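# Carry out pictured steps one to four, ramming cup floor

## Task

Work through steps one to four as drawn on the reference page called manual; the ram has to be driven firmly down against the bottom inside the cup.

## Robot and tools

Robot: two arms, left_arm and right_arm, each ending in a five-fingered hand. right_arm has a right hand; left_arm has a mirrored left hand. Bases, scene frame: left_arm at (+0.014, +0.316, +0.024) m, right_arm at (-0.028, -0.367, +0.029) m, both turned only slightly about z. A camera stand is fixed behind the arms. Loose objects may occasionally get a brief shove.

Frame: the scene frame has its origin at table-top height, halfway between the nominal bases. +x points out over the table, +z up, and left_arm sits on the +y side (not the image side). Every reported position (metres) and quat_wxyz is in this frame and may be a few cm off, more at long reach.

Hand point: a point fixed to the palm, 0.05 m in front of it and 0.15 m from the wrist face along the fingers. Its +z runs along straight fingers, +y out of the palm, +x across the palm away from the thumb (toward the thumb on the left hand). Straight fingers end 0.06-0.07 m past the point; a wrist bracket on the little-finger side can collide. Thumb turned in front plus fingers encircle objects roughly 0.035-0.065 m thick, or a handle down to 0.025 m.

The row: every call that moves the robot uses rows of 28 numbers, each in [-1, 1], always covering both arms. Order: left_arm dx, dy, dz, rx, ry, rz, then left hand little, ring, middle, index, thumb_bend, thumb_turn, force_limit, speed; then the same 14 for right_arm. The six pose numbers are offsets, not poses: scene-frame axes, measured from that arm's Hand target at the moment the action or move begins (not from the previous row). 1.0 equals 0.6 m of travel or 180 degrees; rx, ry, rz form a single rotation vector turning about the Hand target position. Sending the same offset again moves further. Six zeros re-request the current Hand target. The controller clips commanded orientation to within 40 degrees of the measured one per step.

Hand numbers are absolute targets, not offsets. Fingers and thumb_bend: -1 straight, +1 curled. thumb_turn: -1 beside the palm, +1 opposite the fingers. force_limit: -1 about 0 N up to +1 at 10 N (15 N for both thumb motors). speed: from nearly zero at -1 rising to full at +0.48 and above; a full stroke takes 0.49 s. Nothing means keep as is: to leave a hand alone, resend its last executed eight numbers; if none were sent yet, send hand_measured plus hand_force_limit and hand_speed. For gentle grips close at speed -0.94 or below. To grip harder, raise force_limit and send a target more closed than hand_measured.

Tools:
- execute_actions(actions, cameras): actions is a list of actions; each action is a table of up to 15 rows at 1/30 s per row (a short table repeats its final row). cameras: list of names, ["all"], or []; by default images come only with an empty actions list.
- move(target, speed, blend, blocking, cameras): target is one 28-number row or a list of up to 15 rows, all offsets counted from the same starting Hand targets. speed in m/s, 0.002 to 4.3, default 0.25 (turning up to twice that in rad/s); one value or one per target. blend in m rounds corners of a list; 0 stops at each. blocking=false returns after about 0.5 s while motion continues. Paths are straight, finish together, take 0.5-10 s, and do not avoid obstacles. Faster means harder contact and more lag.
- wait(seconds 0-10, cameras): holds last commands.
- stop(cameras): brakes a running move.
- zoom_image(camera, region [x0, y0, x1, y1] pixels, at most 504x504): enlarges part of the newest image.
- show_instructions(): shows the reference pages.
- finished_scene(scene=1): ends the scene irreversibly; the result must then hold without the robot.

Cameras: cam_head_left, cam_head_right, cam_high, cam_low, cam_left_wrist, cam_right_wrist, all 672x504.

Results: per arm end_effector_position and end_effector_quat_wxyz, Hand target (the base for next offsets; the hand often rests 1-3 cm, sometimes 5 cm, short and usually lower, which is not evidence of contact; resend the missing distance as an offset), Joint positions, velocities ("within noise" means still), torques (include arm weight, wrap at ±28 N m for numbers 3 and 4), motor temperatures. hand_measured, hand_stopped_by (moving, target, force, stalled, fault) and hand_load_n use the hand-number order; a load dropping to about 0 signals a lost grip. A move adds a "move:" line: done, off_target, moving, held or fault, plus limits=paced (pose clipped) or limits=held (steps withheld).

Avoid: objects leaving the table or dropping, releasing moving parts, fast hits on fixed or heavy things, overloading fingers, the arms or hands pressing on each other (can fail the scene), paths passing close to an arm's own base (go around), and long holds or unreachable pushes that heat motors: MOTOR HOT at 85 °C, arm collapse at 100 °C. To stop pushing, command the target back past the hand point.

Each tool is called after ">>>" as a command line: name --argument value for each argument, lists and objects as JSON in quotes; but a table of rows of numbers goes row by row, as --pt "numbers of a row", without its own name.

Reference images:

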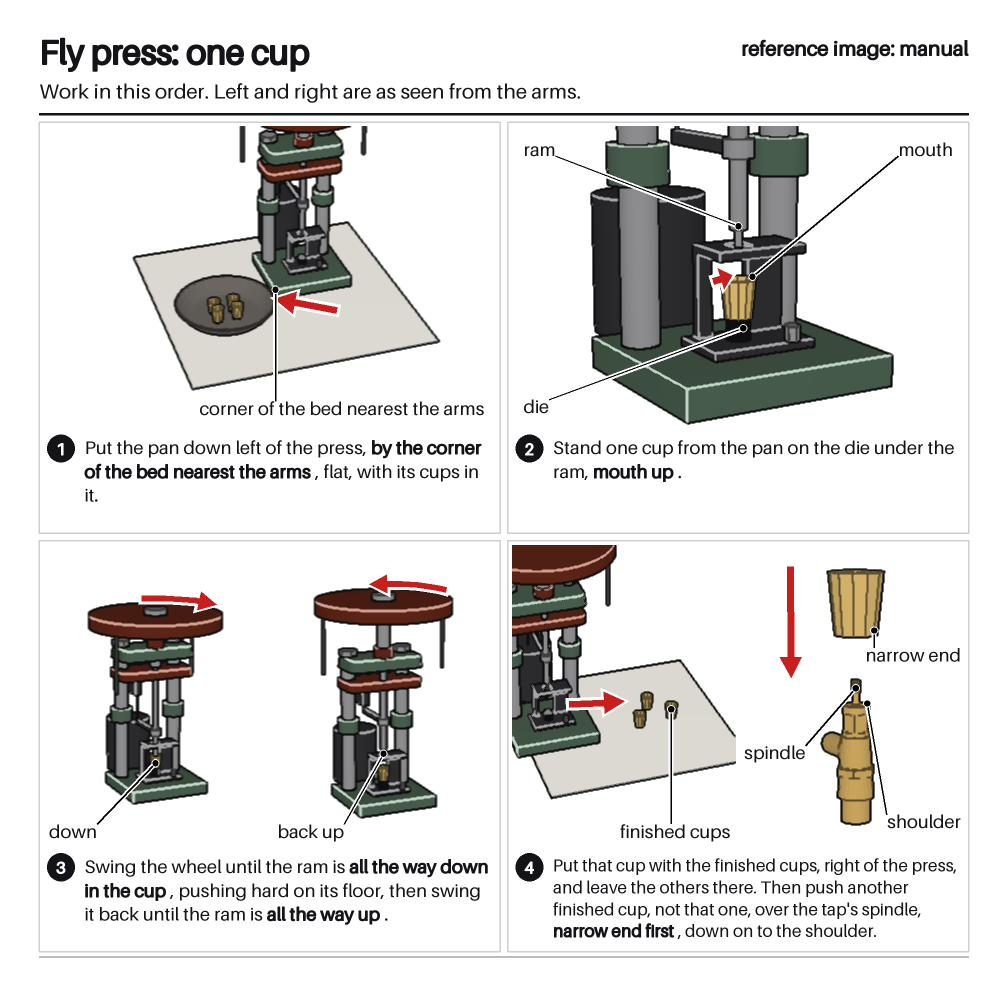

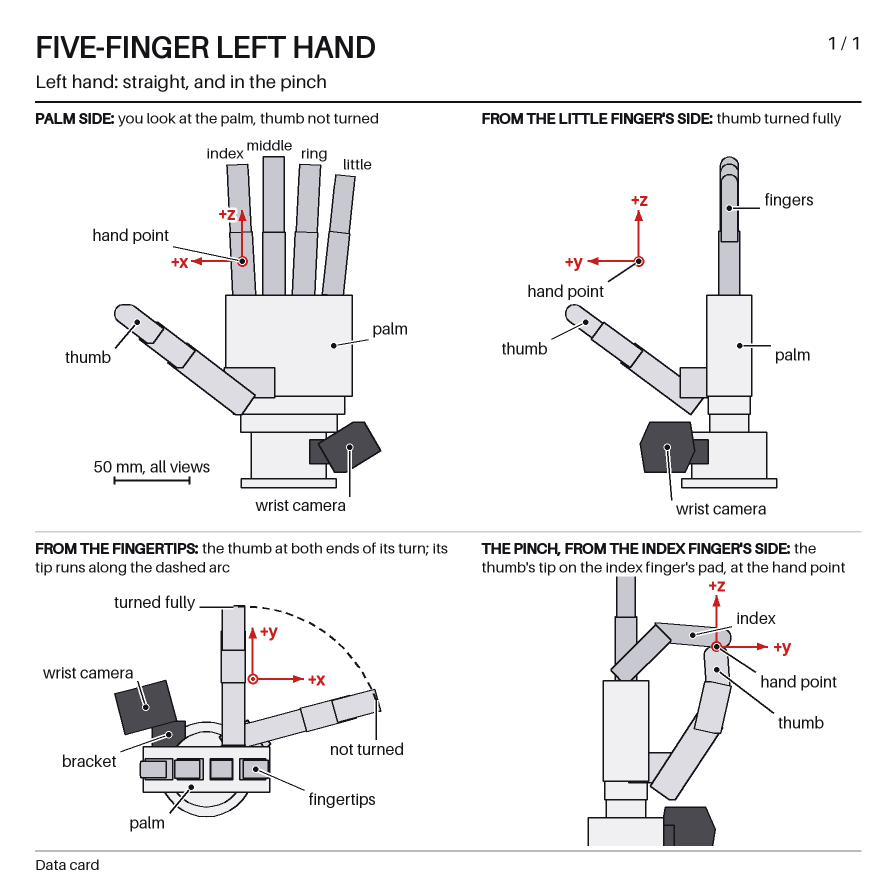

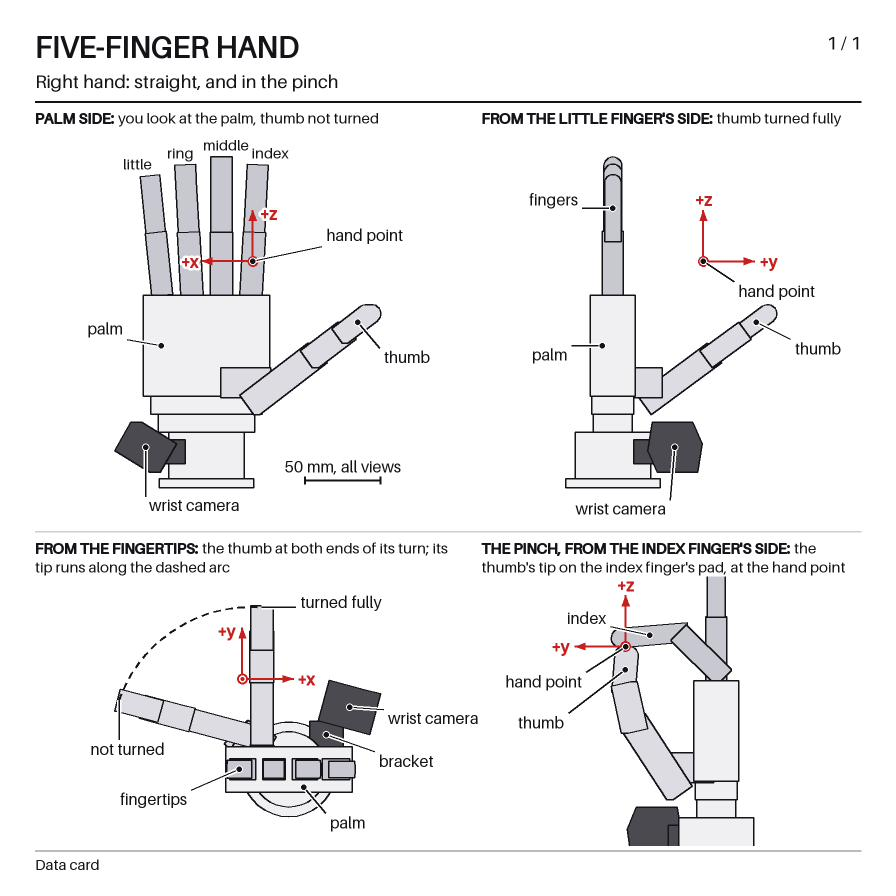

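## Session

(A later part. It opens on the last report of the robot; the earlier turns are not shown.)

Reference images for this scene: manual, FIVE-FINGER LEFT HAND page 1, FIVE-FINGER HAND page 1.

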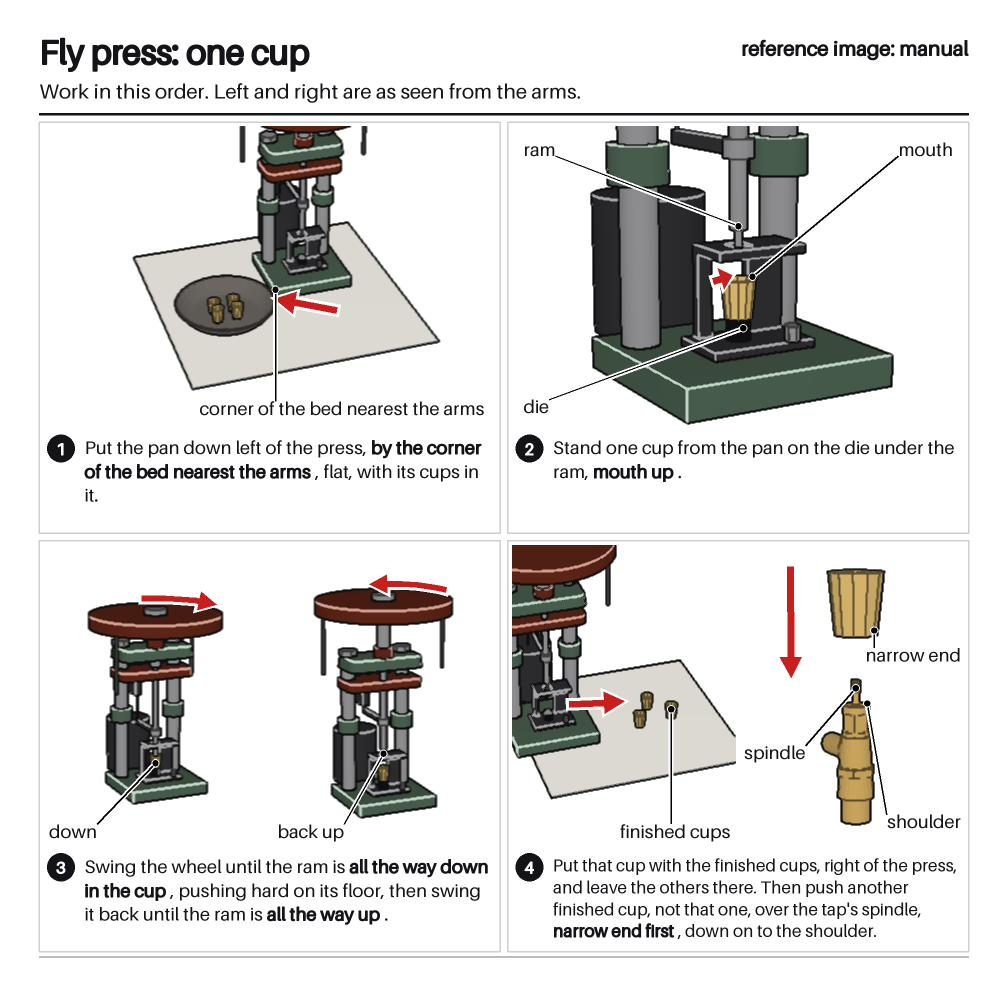

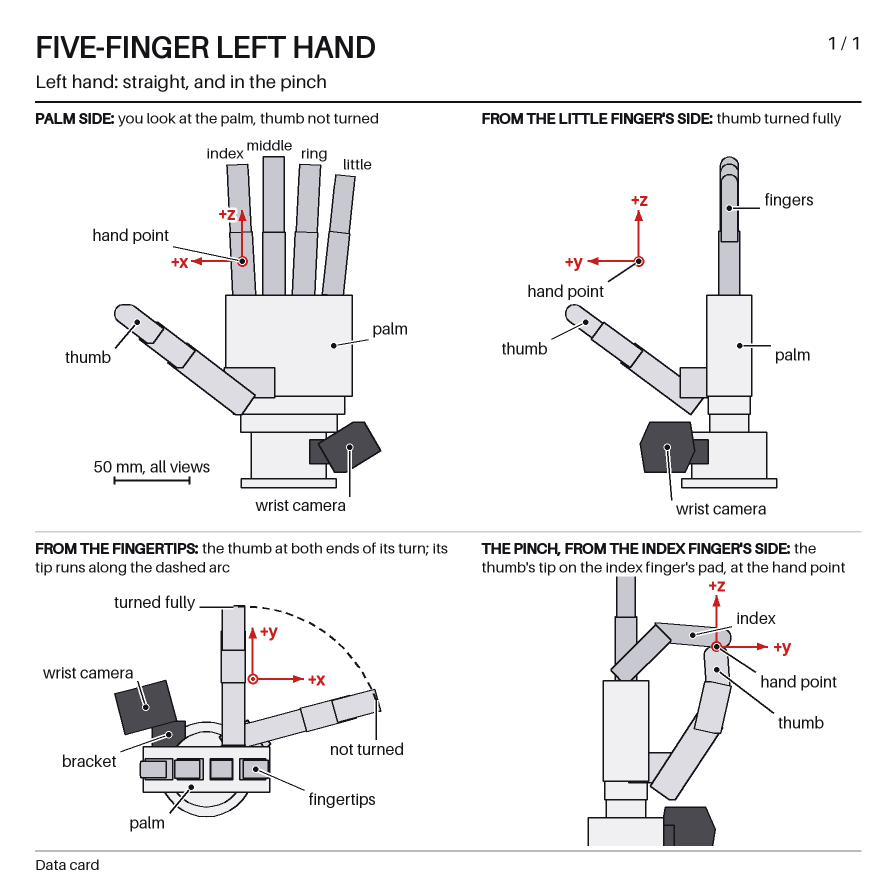

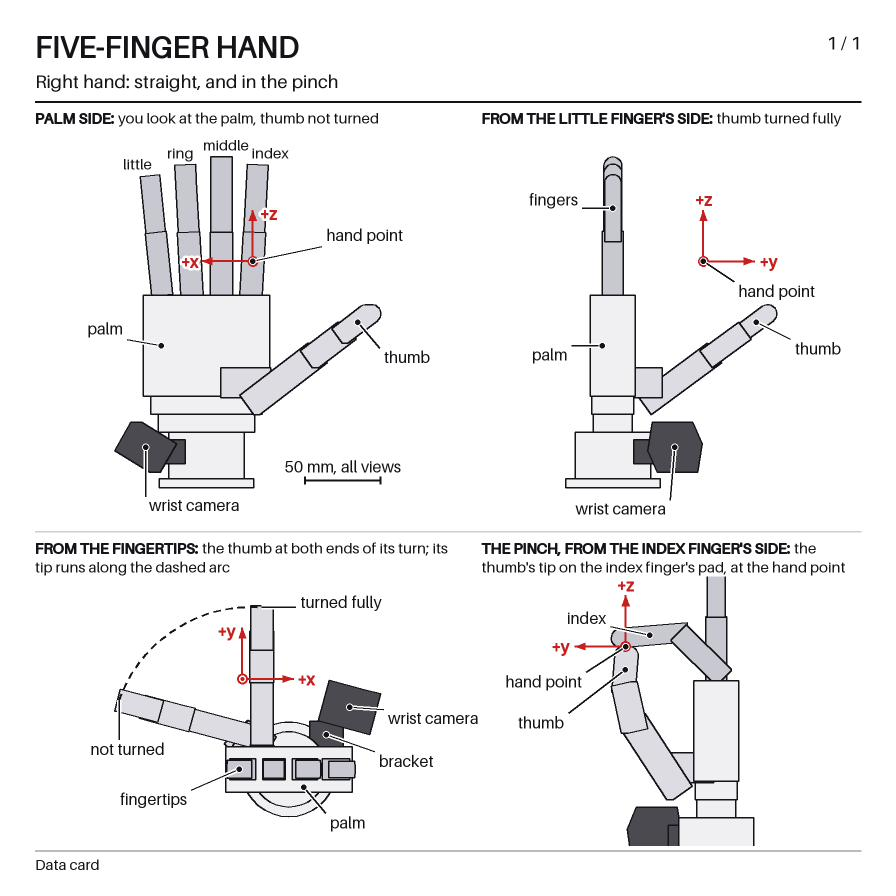

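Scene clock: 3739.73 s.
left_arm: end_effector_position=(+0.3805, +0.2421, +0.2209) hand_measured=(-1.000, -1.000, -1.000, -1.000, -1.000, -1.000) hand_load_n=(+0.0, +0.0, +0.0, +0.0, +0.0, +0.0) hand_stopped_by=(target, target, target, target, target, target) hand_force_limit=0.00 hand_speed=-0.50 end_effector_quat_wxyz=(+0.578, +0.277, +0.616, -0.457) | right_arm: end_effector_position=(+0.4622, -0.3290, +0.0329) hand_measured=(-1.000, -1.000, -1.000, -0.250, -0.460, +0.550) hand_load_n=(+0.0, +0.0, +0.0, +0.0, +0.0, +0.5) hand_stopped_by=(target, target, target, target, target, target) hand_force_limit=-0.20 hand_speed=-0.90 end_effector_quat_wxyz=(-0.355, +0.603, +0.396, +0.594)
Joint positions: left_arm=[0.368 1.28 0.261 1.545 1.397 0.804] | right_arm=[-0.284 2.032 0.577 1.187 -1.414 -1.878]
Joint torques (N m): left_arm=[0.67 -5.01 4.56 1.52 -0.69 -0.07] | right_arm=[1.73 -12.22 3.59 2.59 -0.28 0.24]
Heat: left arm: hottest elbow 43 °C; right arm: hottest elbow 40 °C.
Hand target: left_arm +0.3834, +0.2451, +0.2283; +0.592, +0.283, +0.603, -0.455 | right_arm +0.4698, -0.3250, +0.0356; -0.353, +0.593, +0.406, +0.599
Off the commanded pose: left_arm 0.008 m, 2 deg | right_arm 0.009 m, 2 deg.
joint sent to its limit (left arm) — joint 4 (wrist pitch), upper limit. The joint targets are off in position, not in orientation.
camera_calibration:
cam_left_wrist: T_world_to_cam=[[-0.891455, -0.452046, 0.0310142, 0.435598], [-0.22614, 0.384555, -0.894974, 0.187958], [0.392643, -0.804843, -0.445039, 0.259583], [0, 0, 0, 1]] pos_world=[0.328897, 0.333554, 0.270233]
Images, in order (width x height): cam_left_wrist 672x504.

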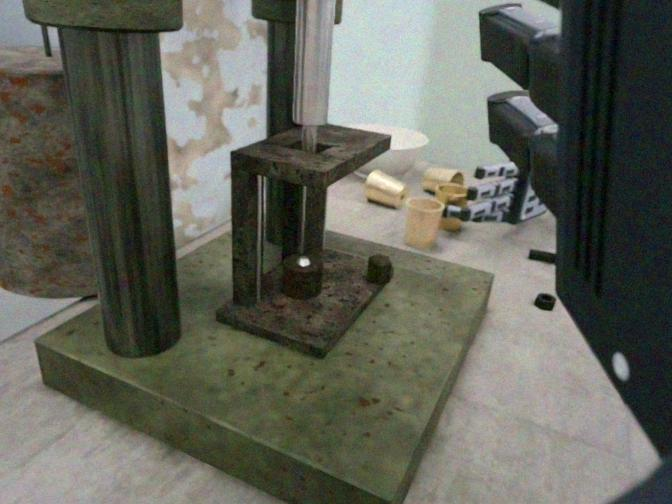

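>>> execute_actions --actions '[[[0,0,0,0,0,0,-1,-1,-1,-1,-1,-1,0.0,-0.5,0,0,0,0,0,0,-1,-1,-1,-0.7,-0.75,0.55,-0.2,-0.5]]]'

>>> move --target '[0,0,0,0,0,0,-1,-1,-1,-1,-1,-1,0.0,-0.5,-0.226,0.106,0.01,0,0,0,-1,-1,-1,-0.7,-0.75,0.55,-0.2,-0.5]' --speed 0.08 --cameras '["cam_left_wrist", "cam_right_wrist"]'

Scene clock: 3746.83 s.
left_arm: end_effector_position=(+0.3805, +0.2421, +0.2209) hand_measured=(-1.000, -1.000, -1.000, -1.000, -1.000, -1.000) hand_load_n=(+0.0, +0.0, +0.0, +0.0, +0.0, +0.0) hand_stopped_by=(target, target, target, target, target, target) hand_force_limit=0.00 hand_speed=-0.50 end_effector_quat_wxyz=(+0.578, +0.277, +0.616, -0.457) | right_arm: end_effector_position=(+0.4622, -0.3290, +0.0329) hand_measured=(-1.000, -1.000, -1.000, -0.700, -0.750, +0.550) hand_load_n=(+0.0, +0.0, +0.0, -0.5, +0.0, +0.5) hand_stopped_by=(target, target, target, target, target, target) hand_force_limit=-0.20 hand_speed=-0.50 end_effector_quat_wxyz=(-0.355, +0.603, +0.396, +0.594)
Joint positions: left_arm=[0.368 1.28 0.261 1.545 1.397 0.804] | right_arm=[-0.284 2.032 0.577 1.187 -1.414 -1.878]
Joint torques (N m): left_arm=[0.62 -4.95 4.57 1.54 -0.69 -0.07] | right_arm=[1.67 -12.28 3.63 2.63 -0.27 0.24]
Heat: left arm: hottest elbow 43 °C; right arm: hottest elbow 40 °C.
Hand target: left_arm +0.3834, +0.2451, +0.2283; +0.592, +0.283, +0.603, -0.455 | right_arm +0.4698, -0.3250, +0.0356; -0.353, +0.593, +0.406, +0.599
Off the commanded pose: left_arm 0.008 m, 2 deg | right_arm 0.009 m, 2 deg.
joint sent to its limit (left arm) — joint 4 (wrist pitch), upper limit. The joint targets are off in position, not in orientation.

Scene clock: 3749.40 s.
left_arm: end_effector_position=(+0.3805, +0.2421, +0.2209) hand_measured=(-1.000, -1.000, -1.000, -1.000, -1.000, -1.000) hand_load_n=(+0.0, -0.5, +0.0, +0.0, +0.0, +0.0) hand_stopped_by=(target, target, target, target, target, target) hand_force_limit=0.00 hand_speed=-0.50 end_effector_quat_wxyz=(+0.578, +0.277, +0.616, -0.457) | right_arm: end_effector_position=(+0.3353, -0.2652, +0.0331) hand_measured=(-1.000, -1.000, -1.000, -0.700, -0.750, +0.550) hand_load_n=(+0.0, +0.0, +0.0, +0.0, +0.0, +0.0) hand_stopped_by=(target, target, target, target, target, target) hand_force_limit=-0.20 hand_speed=-0.50 end_effector_quat_wxyz=(-0.364, +0.613, +0.397, +0.578)
Joint positions: left_arm=[0.368 1.28 0.261 1.545 1.397 0.804] | right_arm=[-0.185 2.032 0.223 1.525 -1.33 -1.859]
Joint torques (N m): left_arm=[0.73 -5.01 4.57 1.52 -0.69 -0.08] | right_arm=[1.85 -10.7 -0.87 2.7 -0.13 -0.15]
Motor temperatures (°C): left_arm=[30 28 43 28 28 28] | right_arm=[25 31 39 29 29 29]
Heat: left arm: hottest elbow 43 °C; right arm: hottest elbow 39 °C.
Hand target: left_arm +0.3834, +0.2451, +0.2283; +0.592, +0.283, +0.603, -0.455 | right_arm +0.3342, -0.2614, +0.0416; -0.353, +0.593, +0.406, +0.599
Off the commanded pose: left_arm 0.008 m, 2 deg | right_arm 0.009 m, 4 deg.
joint sent to its limit (left arm) — joint 4 (wrist pitch), upper limit. The joint targets are off in position, not in orientation.
joint sent to its limit (right arm) — joint 4 (wrist pitch), upper limit. The joint targets are off in position, not in orientation.
move: off_target (right_arm)
camera_calibration:
cam_left_wrist: T_world_to_cam=[[-0.891455, -0.452046, 0.0310142, 0.435598], [-0.22614, 0.384555, -0.894974, 0.187958], [0.392643, -0.804843, -0.445039, 0.259583], [0, 0, 0, 1]] pos_world=[0.328897, 0.333554, 0.270233]
cam_right_wrist: T_world_to_cam=[[0.88954, -0.371513, 0.26589, -0.402036], [-0.0122203, -0.601138, -0.799052, -0.125504], [0.456694, 0.707539, -0.539276, 0.169114], [0, 0, 0, 1]] pos_world=[0.27886, -0.344461, 0.0978125]
Images, in order (width x height): cam_left_wrist 672x504, cam_right_wrist 672x504.

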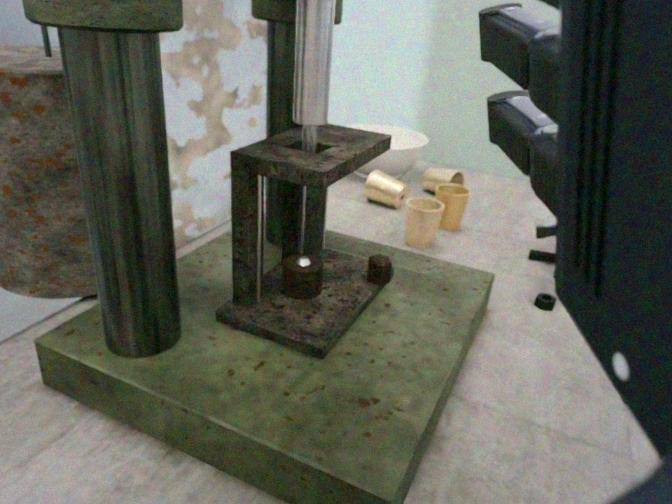

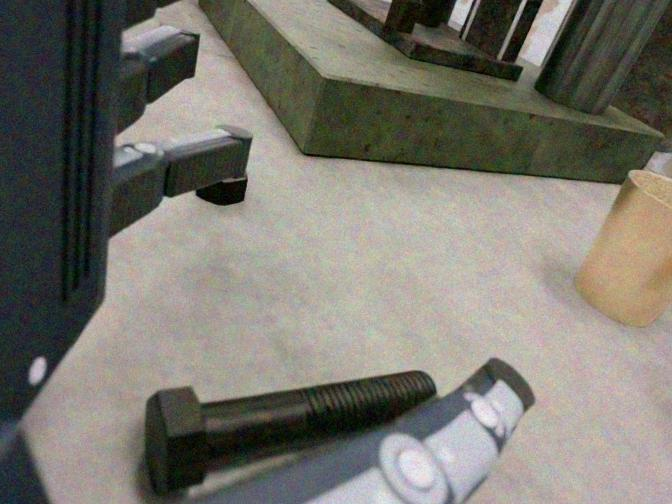

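>>> move --target '[0,0,0,0,0,0,-1,-1,-1,-1,-1,-1,0.0,-0.5,0.0,0.1,0.35,0,0,0,-1,-1,-1,-0.7,-0.75,0.55,-0.2,-0.5]' --speed 0.15 --cameras '["cam_head_left", "cam_head_right", "cam_high", "cam_low"]'

>>> zoom_image --camera "cam_head_left" --region '[400, 180, 560, 320]'

>>> zoom_image --camera "cam_head_right" --region '[410, 180, 570, 320]'

Scene clock: 3757.07 s.
left_arm: end_effector_position=(+0.3805, +0.2421, +0.2209) hand_measured=(-1.000, -1.000, -1.000, -1.000, -1.000, -1.000) hand_load_n=(+0.0, +0.0, +0.0, +0.0, +0.0, +0.0) hand_stopped_by=(target, target, target, target, target, target) hand_force_limit=0.00 hand_speed=-0.50 end_effector_quat_wxyz=(+0.578, +0.277, +0.616, -0.457) | right_arm: end_effector_position=(+0.3239, -0.2061, +0.2248) hand_measured=(-1.000, -1.000, -1.000, -0.700, -0.750, +0.550) hand_load_n=(+0.0, +0.0, +0.0, +0.0, +0.0, +0.5) hand_stopped_by=(target, target, target, target, target, target) hand_force_limit=-0.20 hand_speed=-0.50 end_effector_quat_wxyz=(-0.363, +0.612, +0.391, +0.584)
Joint positions: left_arm=[0.368 1.28 0.261 1.545 1.397 0.804] | right_arm=[0.081 0.86 0.255 0.495 -1.057 -1.68]
Joint torques (N m): left_arm=[0.67 -4.95 4.55 1.54 -0.69 -0.08] | right_arm=[1.73 -4.78 11.88 1.03 0.01 -0.08]
Heat: left arm: hottest elbow 43 °C; right arm: hottest elbow 39 °C.
Hand target: left_arm +0.3834, +0.2451, +0.2283; +0.592, +0.283, +0.603, -0.455 | right_arm +0.3342, -0.2014, +0.2516; -0.353, +0.593, +0.406, +0.599
Off the commanded pose: left_arm 0.008 m, 2 deg | right_arm 0.029 m, 3 deg.
joint sent to its limit (left arm) — joint 4 (wrist pitch), upper limit. The joint targets are off in position, not in orientation.
move: off_target (right_arm)
Images, in order (width x height): cam_head_left 672x504, cam_head_right 672x504, cam_high 672x504, cam_low 672x504.

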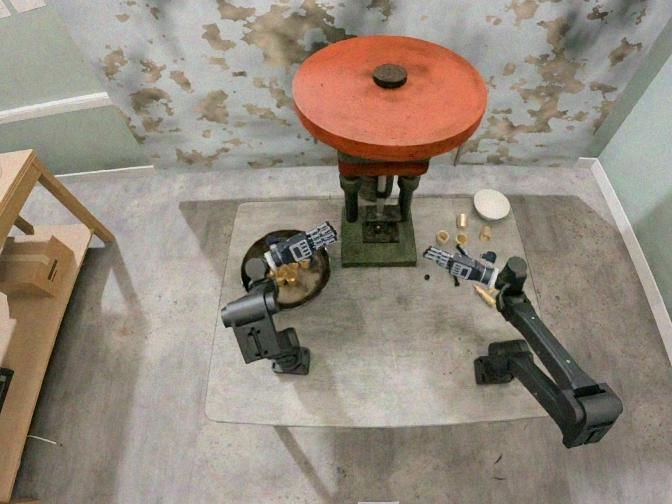

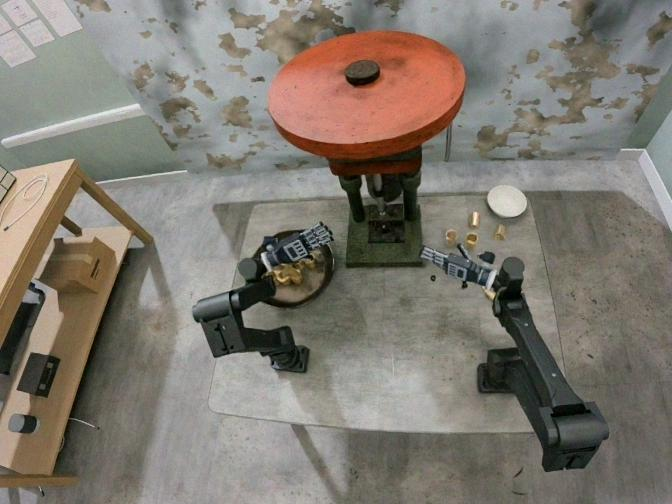

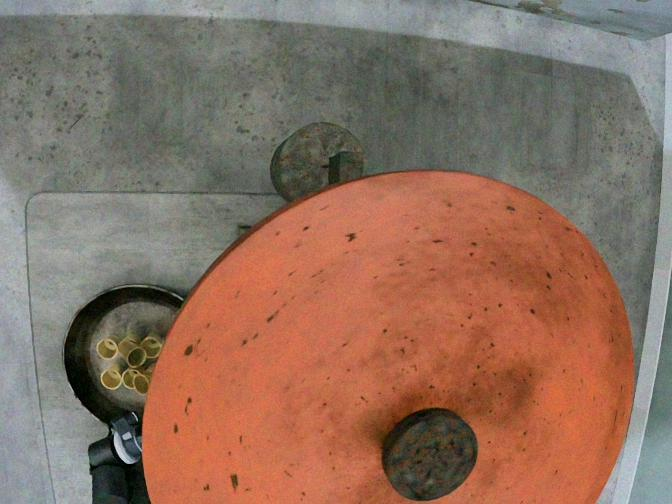

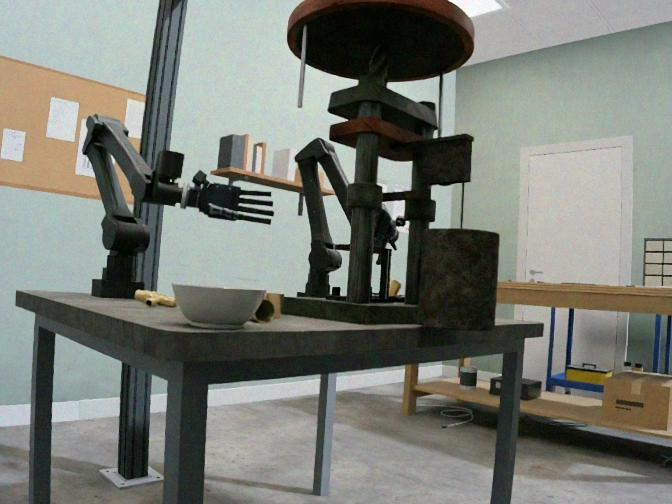

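Scaled by 3.150.

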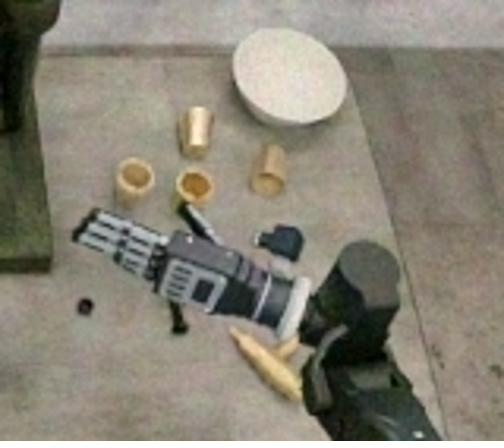

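Scaled by 3.150.

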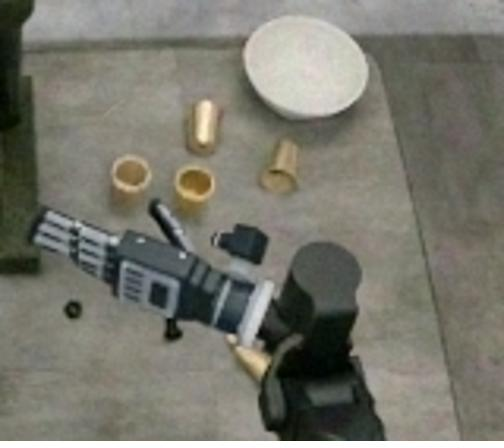

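>>> zoom_image --camera "cam_head_left" --region '[430, 200, 510, 260]'

>>> zoom_image --camera "cam_head_right" --region '[440, 200, 520, 260]'

Scaled by 6.300.

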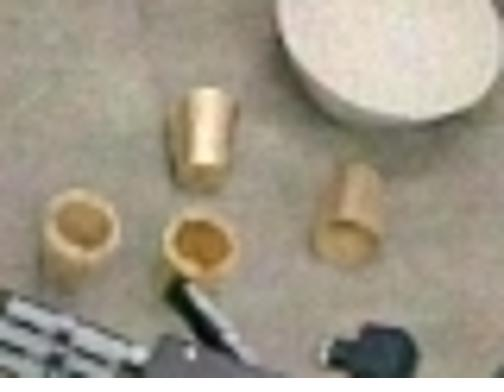

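Scaled by 6.300.

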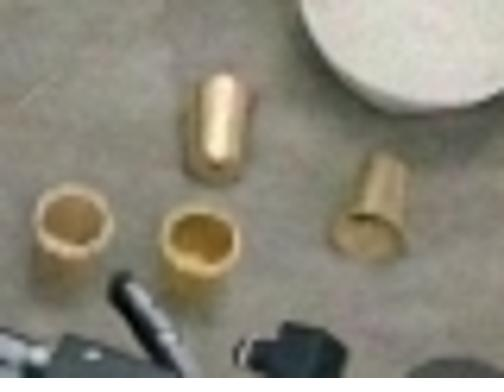

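>>> move --target '[0,0,0,0,0,0,-1,-1,-1,-1,-1,-1,0.0,-0.5,0.03,-0.433,-0.12,0,0,-0.333,-1,-1,-1,-1,-1,-1,-0.2,0.0]' --speed 0.15 --cameras '["cam_right_wrist", "cam_head_right"]'

Scene clock: 3934.03 s.
left_arm: end_effector_position=(+0.3805, +0.2421, +0.2209) hand_measured=(-1.000, -1.000, -1.000, -1.000, -1.000, -1.000) hand_load_n=(+0.0, +0.0, +0.0, +0.0, +0.0, +0.0) hand_stopped_by=(target, target, target, target, target, target) hand_force_limit=0.00 hand_speed=-0.50 end_effector_quat_wxyz=(+0.578, +0.277, +0.616, -0.457) | right_arm: end_effector_position=(+0.3492, -0.4546, +0.1678) hand_measured=(-1.000, -1.000, -1.000, -1.000, -1.000, -1.000) hand_load_n=(+0.0, +0.0, +0.0, +0.0, +0.0, +0.0) hand_stopped_by=(target, target, target, target, target, target) hand_force_limit=-0.20 hand_speed=0.00 end_effector_quat_wxyz=(-0.012, +0.729, +0.062, +0.681)
Joint positions: left_arm=[0.368 1.28 0.261 1.545 1.397 0.804] | right_arm=[-0.23 1.009 0.097 0.836 -0.348 -1.664]
Joint torques (N m): left_arm=[0.67 -5.01 4.56 1.54 -0.7 -0.07] | right_arm=[0.38 -3.6 7.16 3.48 0.06 0.27]
Motor temperatures (°C): left_arm=[30 28 42 28 28 28] | right_arm=[25 29 49 29 28 29]
Heat: left arm: hottest elbow 42 °C; right arm: hottest elbow 49 °C.
Hand target: left_arm +0.3834, +0.2451, +0.2283; +0.592, +0.283, +0.603, -0.455 | right_arm +0.3522, -0.4612, +0.1796; -0.006, +0.716, +0.055, +0.695
Off the commanded pose: left_arm 0.008 m, 2 deg | right_arm 0.014 m, 2 deg.
joint sent to its limit (left arm) — joint 4 (wrist pitch), upper limit. The joint targets are off in position, not in orientation.
move: off_target (right_arm)
camera_calibration:
cam_right_wrist: T_world_to_cam=[[0.138342, -0.937537, 0.319196, -0.524605], [-0.520844, -0.342999, -0.781712, 0.160471], [0.842367, -0.0581079, -0.535762, -0.114022], [0, 0, 0, 1]] pos_world=[0.252204, -0.443421, 0.231805]
Images, in order (width x height): cam_head_right 672x504, cam_right_wrist 672x504.

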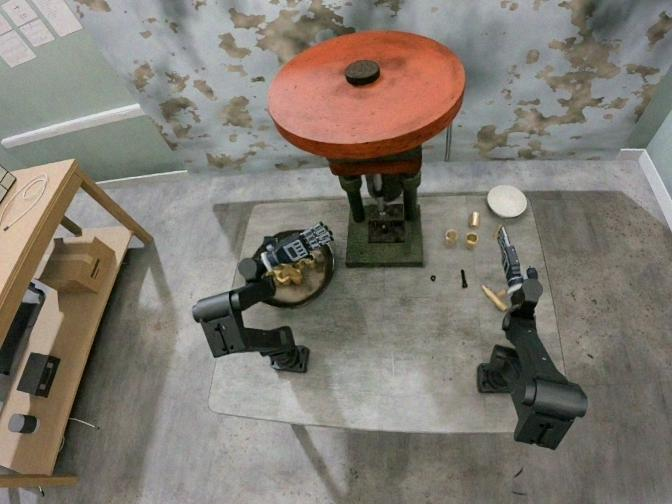

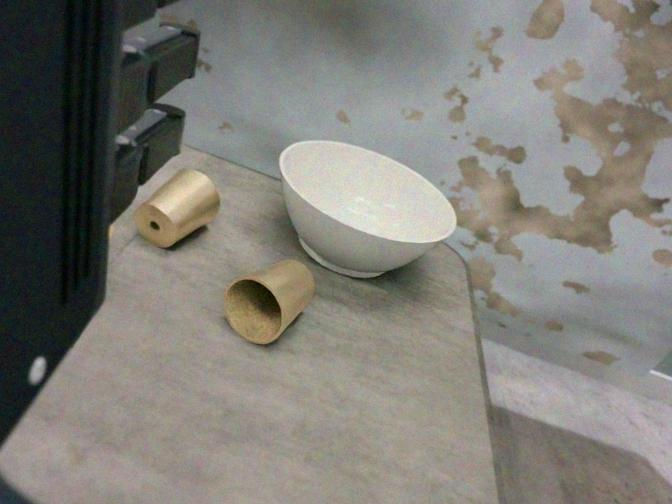

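>>> move --target '[0,0,0,0,0,0,-1,-1,-1,-1,-1,-1,0.0,-0.5,0.2845,0.031,-0.02,0.36,0.3707,0.1094,-1,-1,-1,-0.6,-0.72,0.55,-0.2,0.0]' --speed 0.13 --cameras '["cam_right_wrist", "cam_head_right", "cam_low"]'

Scene clock: 3992.50 s.
left_arm: end_effector_position=(+0.3805, +0.2421, +0.2209) hand_measured=(-1.000, -1.000, -1.000, -1.000, -1.000, -1.000) hand_load_n=(+0.0, +0.0, +0.0, +0.0, +0.0, +0.0) hand_stopped_by=(target, target, target, target, target, target) hand_force_limit=0.00 hand_speed=-0.50 end_effector_quat_wxyz=(+0.578, +0.277, +0.616, -0.457) | right_arm: end_effector_position=(+0.5071, -0.4289, +0.1544) hand_measured=(-1.000, -1.000, -1.000, -0.600, -0.720, +0.550) hand_load_n=(+0.0, +0.0, +0.0, +0.0, +0.0, +0.0) hand_stopped_by=(target, target, target, target, target, target) hand_force_limit=-0.20 hand_speed=0.00 end_effector_quat_wxyz=(-0.496, +0.834, -0.218, +0.104)
Joint positions: left_arm=[0.368 1.28 0.261 1.545 1.397 0.804] | right_arm=[-0.368 1.805 1.433 -1.062 -1.058 -1.364]
Joint torques (N m): left_arm=[0.62 -5.01 4.55 1.52 -0.7 -0.09] | right_arm=[0.38 -16.26 12.14 -0.21 -1.39 -0.1]
Heat: left arm: hottest elbow 41 °C; right arm: hottest elbow 45 °C.
Hand target: left_arm +0.3834, +0.2451, +0.2283; +0.592, +0.283, +0.603, -0.455 | right_arm +0.5229, -0.4426, +0.1676; -0.499, +0.832, -0.206, +0.125
Off the commanded pose: left_arm 0.008 m, 2 deg | right_arm 0.025 m, 3 deg.
joint sent to its limit (left arm) — joint 4 (wrist pitch), upper limit. The joint targets are off in position, not in orientation.
move: off_target (right_arm)
camera_calibration:
cam_right_wrist: T_world_to_cam=[[-0.0179779, -0.503041, -0.864076, -0.0697481], [-0.992852, -0.0930017, 0.0748003, 0.455405], [-0.117988, 0.859244, -0.497773, 0.621945], [0, 0, 0, 1]] pos_world=[0.524278, -0.527135, 0.215255]
Images, in order (width x height): cam_head_right 672x504, cam_low 672x504, cam_right_wrist 672x504.

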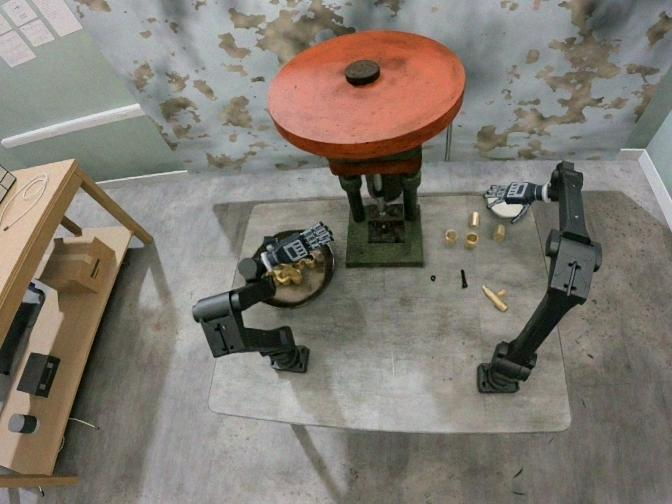

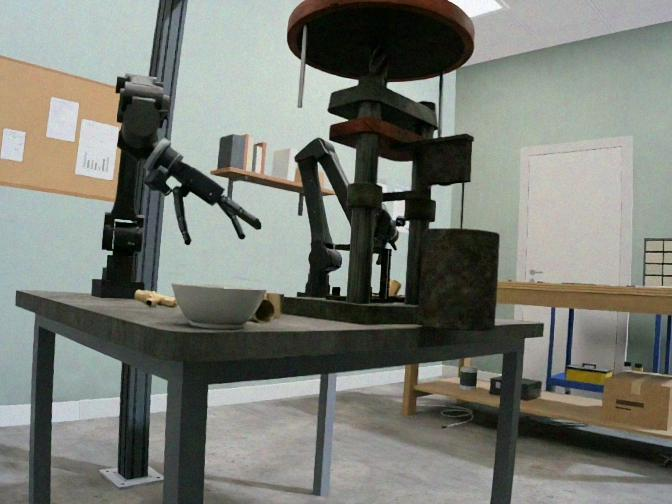

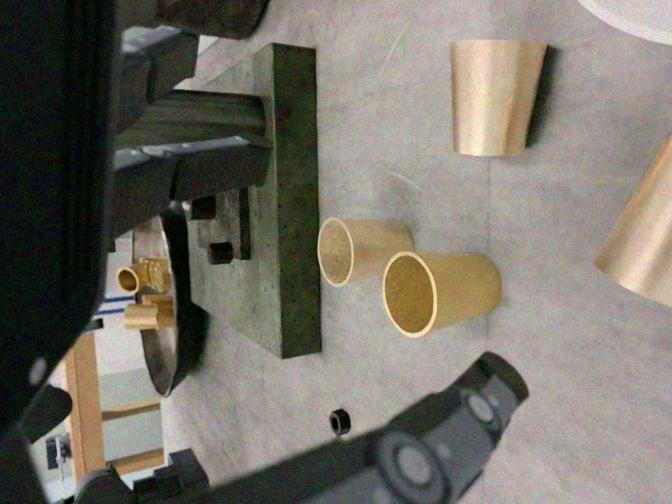

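>>> move --target '[0,0,0,0,0,0,-1,-1,-1,-1,-1,-1,0.0,-0.5,0.02,-0.018,-0.145,0,0,0,-1,-1,-1,-0.6,-0.72,0.55,-0.2,0.0]' --speed 0.08 --cameras '["cam_right_wrist", "cam_low"]'

Scene clock: 4002.63 s.
left_arm: end_effector_position=(+0.3805, +0.2421, +0.2209) hand_measured=(-1.000, -1.000, -1.000, -1.000, -1.000, -1.000) hand_load_n=(+0.0, +0.0, +0.0, +0.0, +0.0, +0.0) hand_stopped_by=(target, target, target, target, target, target) hand_force_limit=0.00 hand_speed=-0.50 end_effector_quat_wxyz=(+0.578, +0.277, +0.616, -0.457) | right_arm: end_effector_position=(+0.5280, -0.4428, +0.0837) hand_measured=(-1.000, -1.000, -1.000, -0.600, -0.720, +0.550) hand_load_n=(+0.0, +0.0, +0.0, +0.0, +0.0, +0.0) hand_stopped_by=(target, target, target, target, target, target) hand_force_limit=-0.20 hand_speed=0.00 end_effector_quat_wxyz=(-0.497, +0.834, -0.215, +0.107)
Joint positions: left_arm=[0.368 1.28 0.261 1.545 1.397 0.804] | right_arm=[-0.377 1.94 1.433 -0.936 -1.061 -1.385]
Joint torques (N m): left_arm=[0.67 -5.01 4.55 1.54 -0.69 -0.08] | right_arm=[0.44 -17.79 7.72 1.25 -1.39 -0.1]
Heat: left arm: hottest elbow 41 °C; right arm: hottest elbow 46 °C.
Hand target: left_arm +0.3834, +0.2451, +0.2283; +0.592, +0.283, +0.603, -0.455 | right_arm +0.5349, -0.4534, +0.0806; -0.499, +0.832, -0.206, +0.125
Off the commanded pose: left_arm 0.008 m, 2 deg | right_arm 0.013 m, 2 deg.
joint sent to its limit (left arm) — joint 4 (wrist pitch), upper limit. The joint targets are off in position, not in orientation.
move: off_target (right_arm)
camera_calibration:
cam_right_wrist: T_world_to_cam=[[-0.00898603, -0.504789, -0.863196, -0.142977], [-0.993355, -0.0945411, 0.0656278, 0.480517], [-0.114736, 0.85805, -0.500586, 0.599137], [0, 0, 0, 1]] pos_world=[0.544782, -0.540834, 0.144967]
Images, in order (width x height): cam_low 672x504, cam_right_wrist 672x504.

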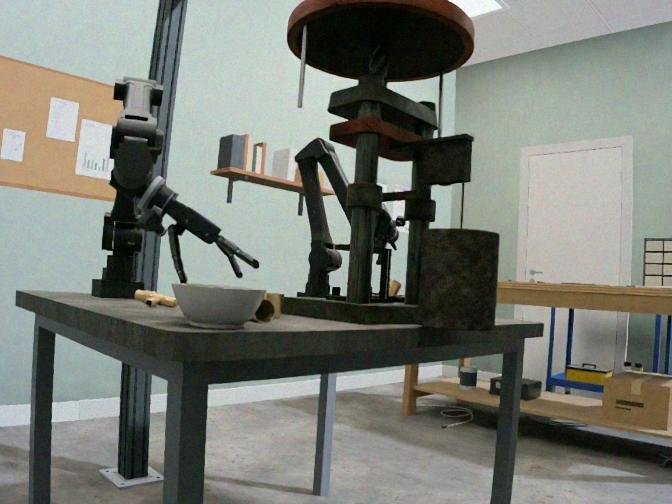

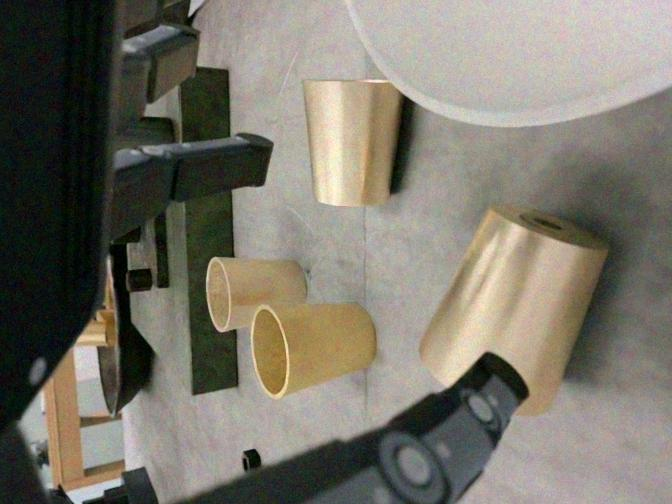

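>>> move --target '[0,0,0,0,0,0,-1,-1,-1,-1,-1,-1,0.0,-0.5,-0.0172,0.0073,-0.055,0,0,0.036,-1,-1,-1,-0.6,-0.72,0.55,-0.2,0.0]' --speed 0.06 --cameras '["cam_right_wrist"]'

Scene clock: 4022.50 s.
left_arm: end_effector_position=(+0.3805, +0.2421, +0.2209) hand_measured=(-1.000, -1.000, -1.000, -1.000, -1.000, -1.000) hand_load_n=(+0.0, +0.0, +0.0, +0.0, +0.0, +0.0) hand_stopped_by=(target, target, target, target, target, target) hand_force_limit=0.00 hand_speed=-0.50 end_effector_quat_wxyz=(+0.578, +0.277, +0.616, -0.457) | right_arm: end_effector_position=(+0.5087, -0.4382, +0.0410) hand_measured=(-1.000, -1.000, -1.000, -0.600, -0.720, +0.550) hand_load_n=(+0.0, +0.0, +0.0, +0.0, +0.0, +0.0) hand_stopped_by=(target, target, target, target, target, target) hand_force_limit=-0.20 hand_speed=0.00 end_effector_quat_wxyz=(-0.503, +0.844, -0.170, +0.079)
Joint positions: left_arm=[0.368 1.28 0.261 1.545 1.397 0.804] | right_arm=[-0.377 2.023 1.439 -1.06 -1.066 -1.611]
Joint torques (N m): left_arm=[0.67 -5.07 4.57 1.57 -0.69 -0.08] | right_arm=[0.56 -17.79 10.52 -0.51 -1.37 -0.09]
Motor temperatures (°C): left_arm=[30 28 41 28 28 28] | right_arm=[25 31 44 29 30 29]
Heat: left arm: hottest elbow 41 °C; right arm: hottest elbow 44 °C.
Hand target: left_arm +0.3834, +0.2451, +0.2283; +0.592, +0.283, +0.603, -0.455 | right_arm +0.5245, -0.4490, +0.0476; -0.506, +0.842, -0.159, +0.097
Off the commanded pose: left_arm 0.008 m, 2 deg | right_arm 0.020 m, 2 deg.
joint sent to its limit (left arm) — joint 4 (wrist pitch), upper limit. The joint targets are off in position, not in orientation.
move: off_target (right_arm)
camera_calibration:
cam_right_wrist: T_world_to_cam=[[0.0436517, -0.500488, -0.864642, -0.202585], [-0.97692, -0.202522, 0.0679071, 0.408718], [-0.209096, 0.841723, -0.497777, 0.612288], [0, 0, 0, 1]] pos_world=[0.536155, -0.533994, 0.101864]
Images, in order (width x height): cam_right_wrist 672x504.

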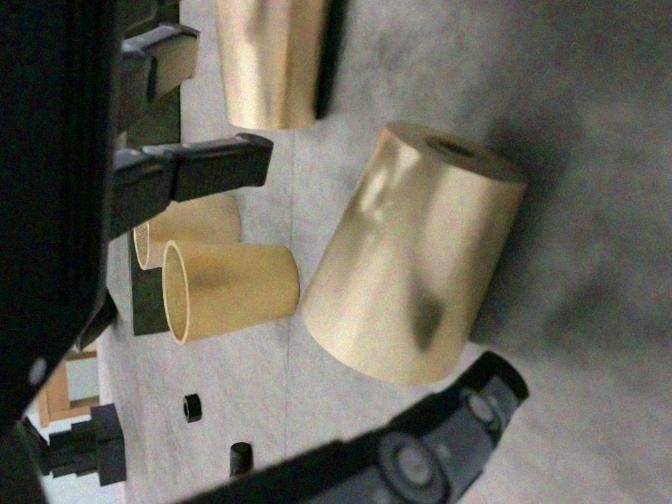

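>>> move --target '[0,0,0,0,0,0,-1,-1,-1,-1,-1,-1,0.0,-0.5,0.0167,0.0043,-0.0345,0,0,0,-1,-1,-1,-0.6,-0.72,0.55,-0.2,0.0]' --speed 0.03 --cameras '["cam_right_wrist", "cam_low"]'

Scene clock: 4039.07 s.
left_arm: end_effector_position=(+0.3805, +0.2421, +0.2209) hand_measured=(-1.000, -1.000, -1.000, -1.000, -1.000, -1.000) hand_load_n=(+0.0, +0.0, +0.0, +0.0, +0.0, +0.0) hand_stopped_by=(target, target, target, target, target, target) hand_force_limit=0.00 hand_speed=-0.50 end_effector_quat_wxyz=(+0.578, +0.277, +0.616, -0.457) | right_arm: end_effector_position=(+0.5169, -0.4384, +0.0329) hand_measured=(-1.000, -1.000, -1.000, -0.600, -0.720, +0.550) hand_load_n=(+0.0, +0.0, +0.0, +0.0, +0.0, +0.0) hand_stopped_by=(target, target, target, target, target, target) hand_force_limit=-0.20 hand_speed=0.00 end_effector_quat_wxyz=(-0.508, +0.841, -0.164, +0.084)
Joint positions: left_arm=[0.368 1.28 0.261 1.545 1.397 0.804] | right_arm=[-0.376 2.051 1.456 -1.045 -1.081 -1.62]
Joint torques (N m): left_arm=[0.73 -4.95 4.57 1.52 -0.69 -0.08] | right_arm=[1.49 -16.67 10.07 1.01 -0.76 0.12]
Heat: left arm: hottest elbow 41 °C; right arm: hottest elbow 44 °C.
Hand target: left_arm +0.3834, +0.2451, +0.2283; +0.592, +0.283, +0.603, -0.455 | right_arm +0.5346, -0.4465, +0.0269; -0.506, +0.842, -0.159, +0.097
Off the commanded pose: left_arm 0.008 m, 2 deg | right_arm 0.020 m, 2 deg.
joint sent to its limit (left arm) — joint 4 (wrist pitch), upper limit. The joint targets are off in position, not in orientation.
move: off_target (right_arm)
camera_calibration:
cam_right_wrist: T_world_to_cam=[[0.0614017, -0.491946, -0.868458, -0.215411], [-0.976962, -0.207795, 0.0486344, 0.41569], [-0.204387, 0.845465, -0.493372, 0.609241], [0, 0, 0, 1]] pos_world=[0.543861, -0.534684, 0.0932896]
Images, in order (width x height): cam_low 672x504, cam_right_wrist 672x504.

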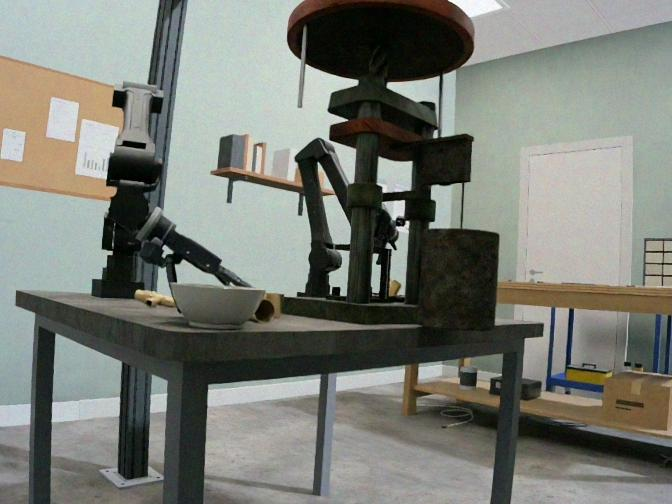

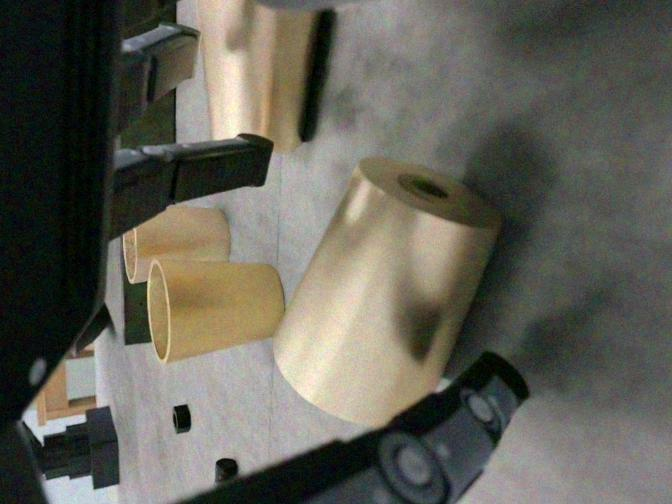

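>>> move --target '[0,0,0,0,0,0,-1,-1,-1,-1,-1,-1,0.0,-0.5,0.0,0.0043,-0.023,0,0,0,-1,-1,-1,-0.6,-0.72,0.55,-0.2,0.0]' --speed 0.03 --cameras '["cam_right_wrist"]'

Scene clock: 4046.77 s.
left_arm: end_effector_position=(+0.3805, +0.2421, +0.2209) hand_measured=(-1.000, -1.000, -1.000, -1.000, -1.000, -1.000) hand_load_n=(+0.0, +0.0, +0.0, +0.0, +0.0, +0.0) hand_stopped_by=(target, target, target, target, target, target) hand_force_limit=0.00 hand_speed=-0.50 end_effector_quat_wxyz=(+0.578, +0.277, +0.616, -0.457) | right_arm: end_effector_position=(+0.5249, -0.4371, +0.0293) hand_measured=(-1.000, -1.000, -1.000, -0.600, -0.720, +0.550) hand_load_n=(+0.5, +0.0, +0.0, +0.0, +0.0, +0.0) hand_stopped_by=(target, target, target, target, target, target) hand_force_limit=-0.20 hand_speed=0.00 end_effector_quat_wxyz=(-0.514, +0.838, -0.155, +0.097)
Joint positions: left_arm=[0.368 1.28 0.261 1.545 1.397 0.804] | right_arm=[-0.373 2.06 1.456 -1.007 -1.1 -1.62]
Joint torques (N m): left_arm=[0.73 -5.01 4.56 1.54 -0.7 -0.08] | right_arm=[1.61 -16.21 8.91 0.96 -0.49 0.22]
Heat: left arm: hottest elbow 41 °C; right arm: hottest elbow 45 °C.
Hand target: left_arm +0.3834, +0.2451, +0.2283; +0.592, +0.283, +0.603, -0.455 | right_arm +0.5346, -0.4439, +0.0131; -0.506, +0.842, -0.159, +0.097
Off the commanded pose: left_arm 0.008 m, 2 deg | right_arm 0.020 m, 1 deg.
joint sent to its limit (left arm) — joint 4 (wrist pitch), upper limit. The joint targets are off in position, not in orientation.
move: off_target (right_arm)
camera_calibration:
cam_right_wrist: T_world_to_cam=[[0.0919075, -0.486628, -0.868761, -0.231983], [-0.977578, -0.210089, 0.0142601, 0.424259], [-0.189457, 0.847971, -0.495026, 0.601225], [0, 0, 0, 1]] pos_world=[0.549974, -0.533579, 0.0900345]
Images, in order (width x height): cam_right_wrist 672x504.

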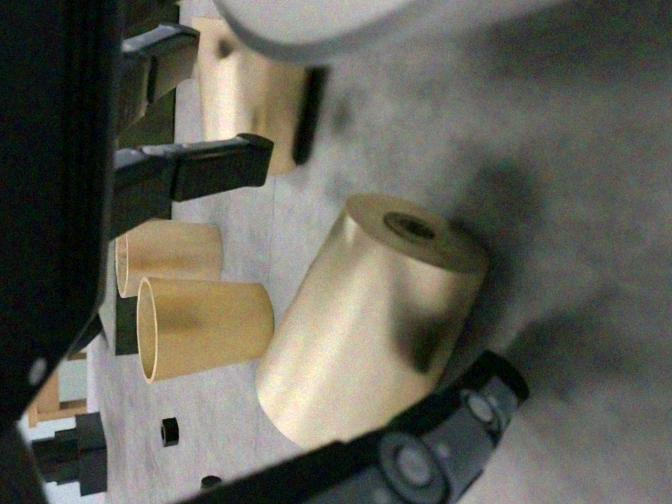

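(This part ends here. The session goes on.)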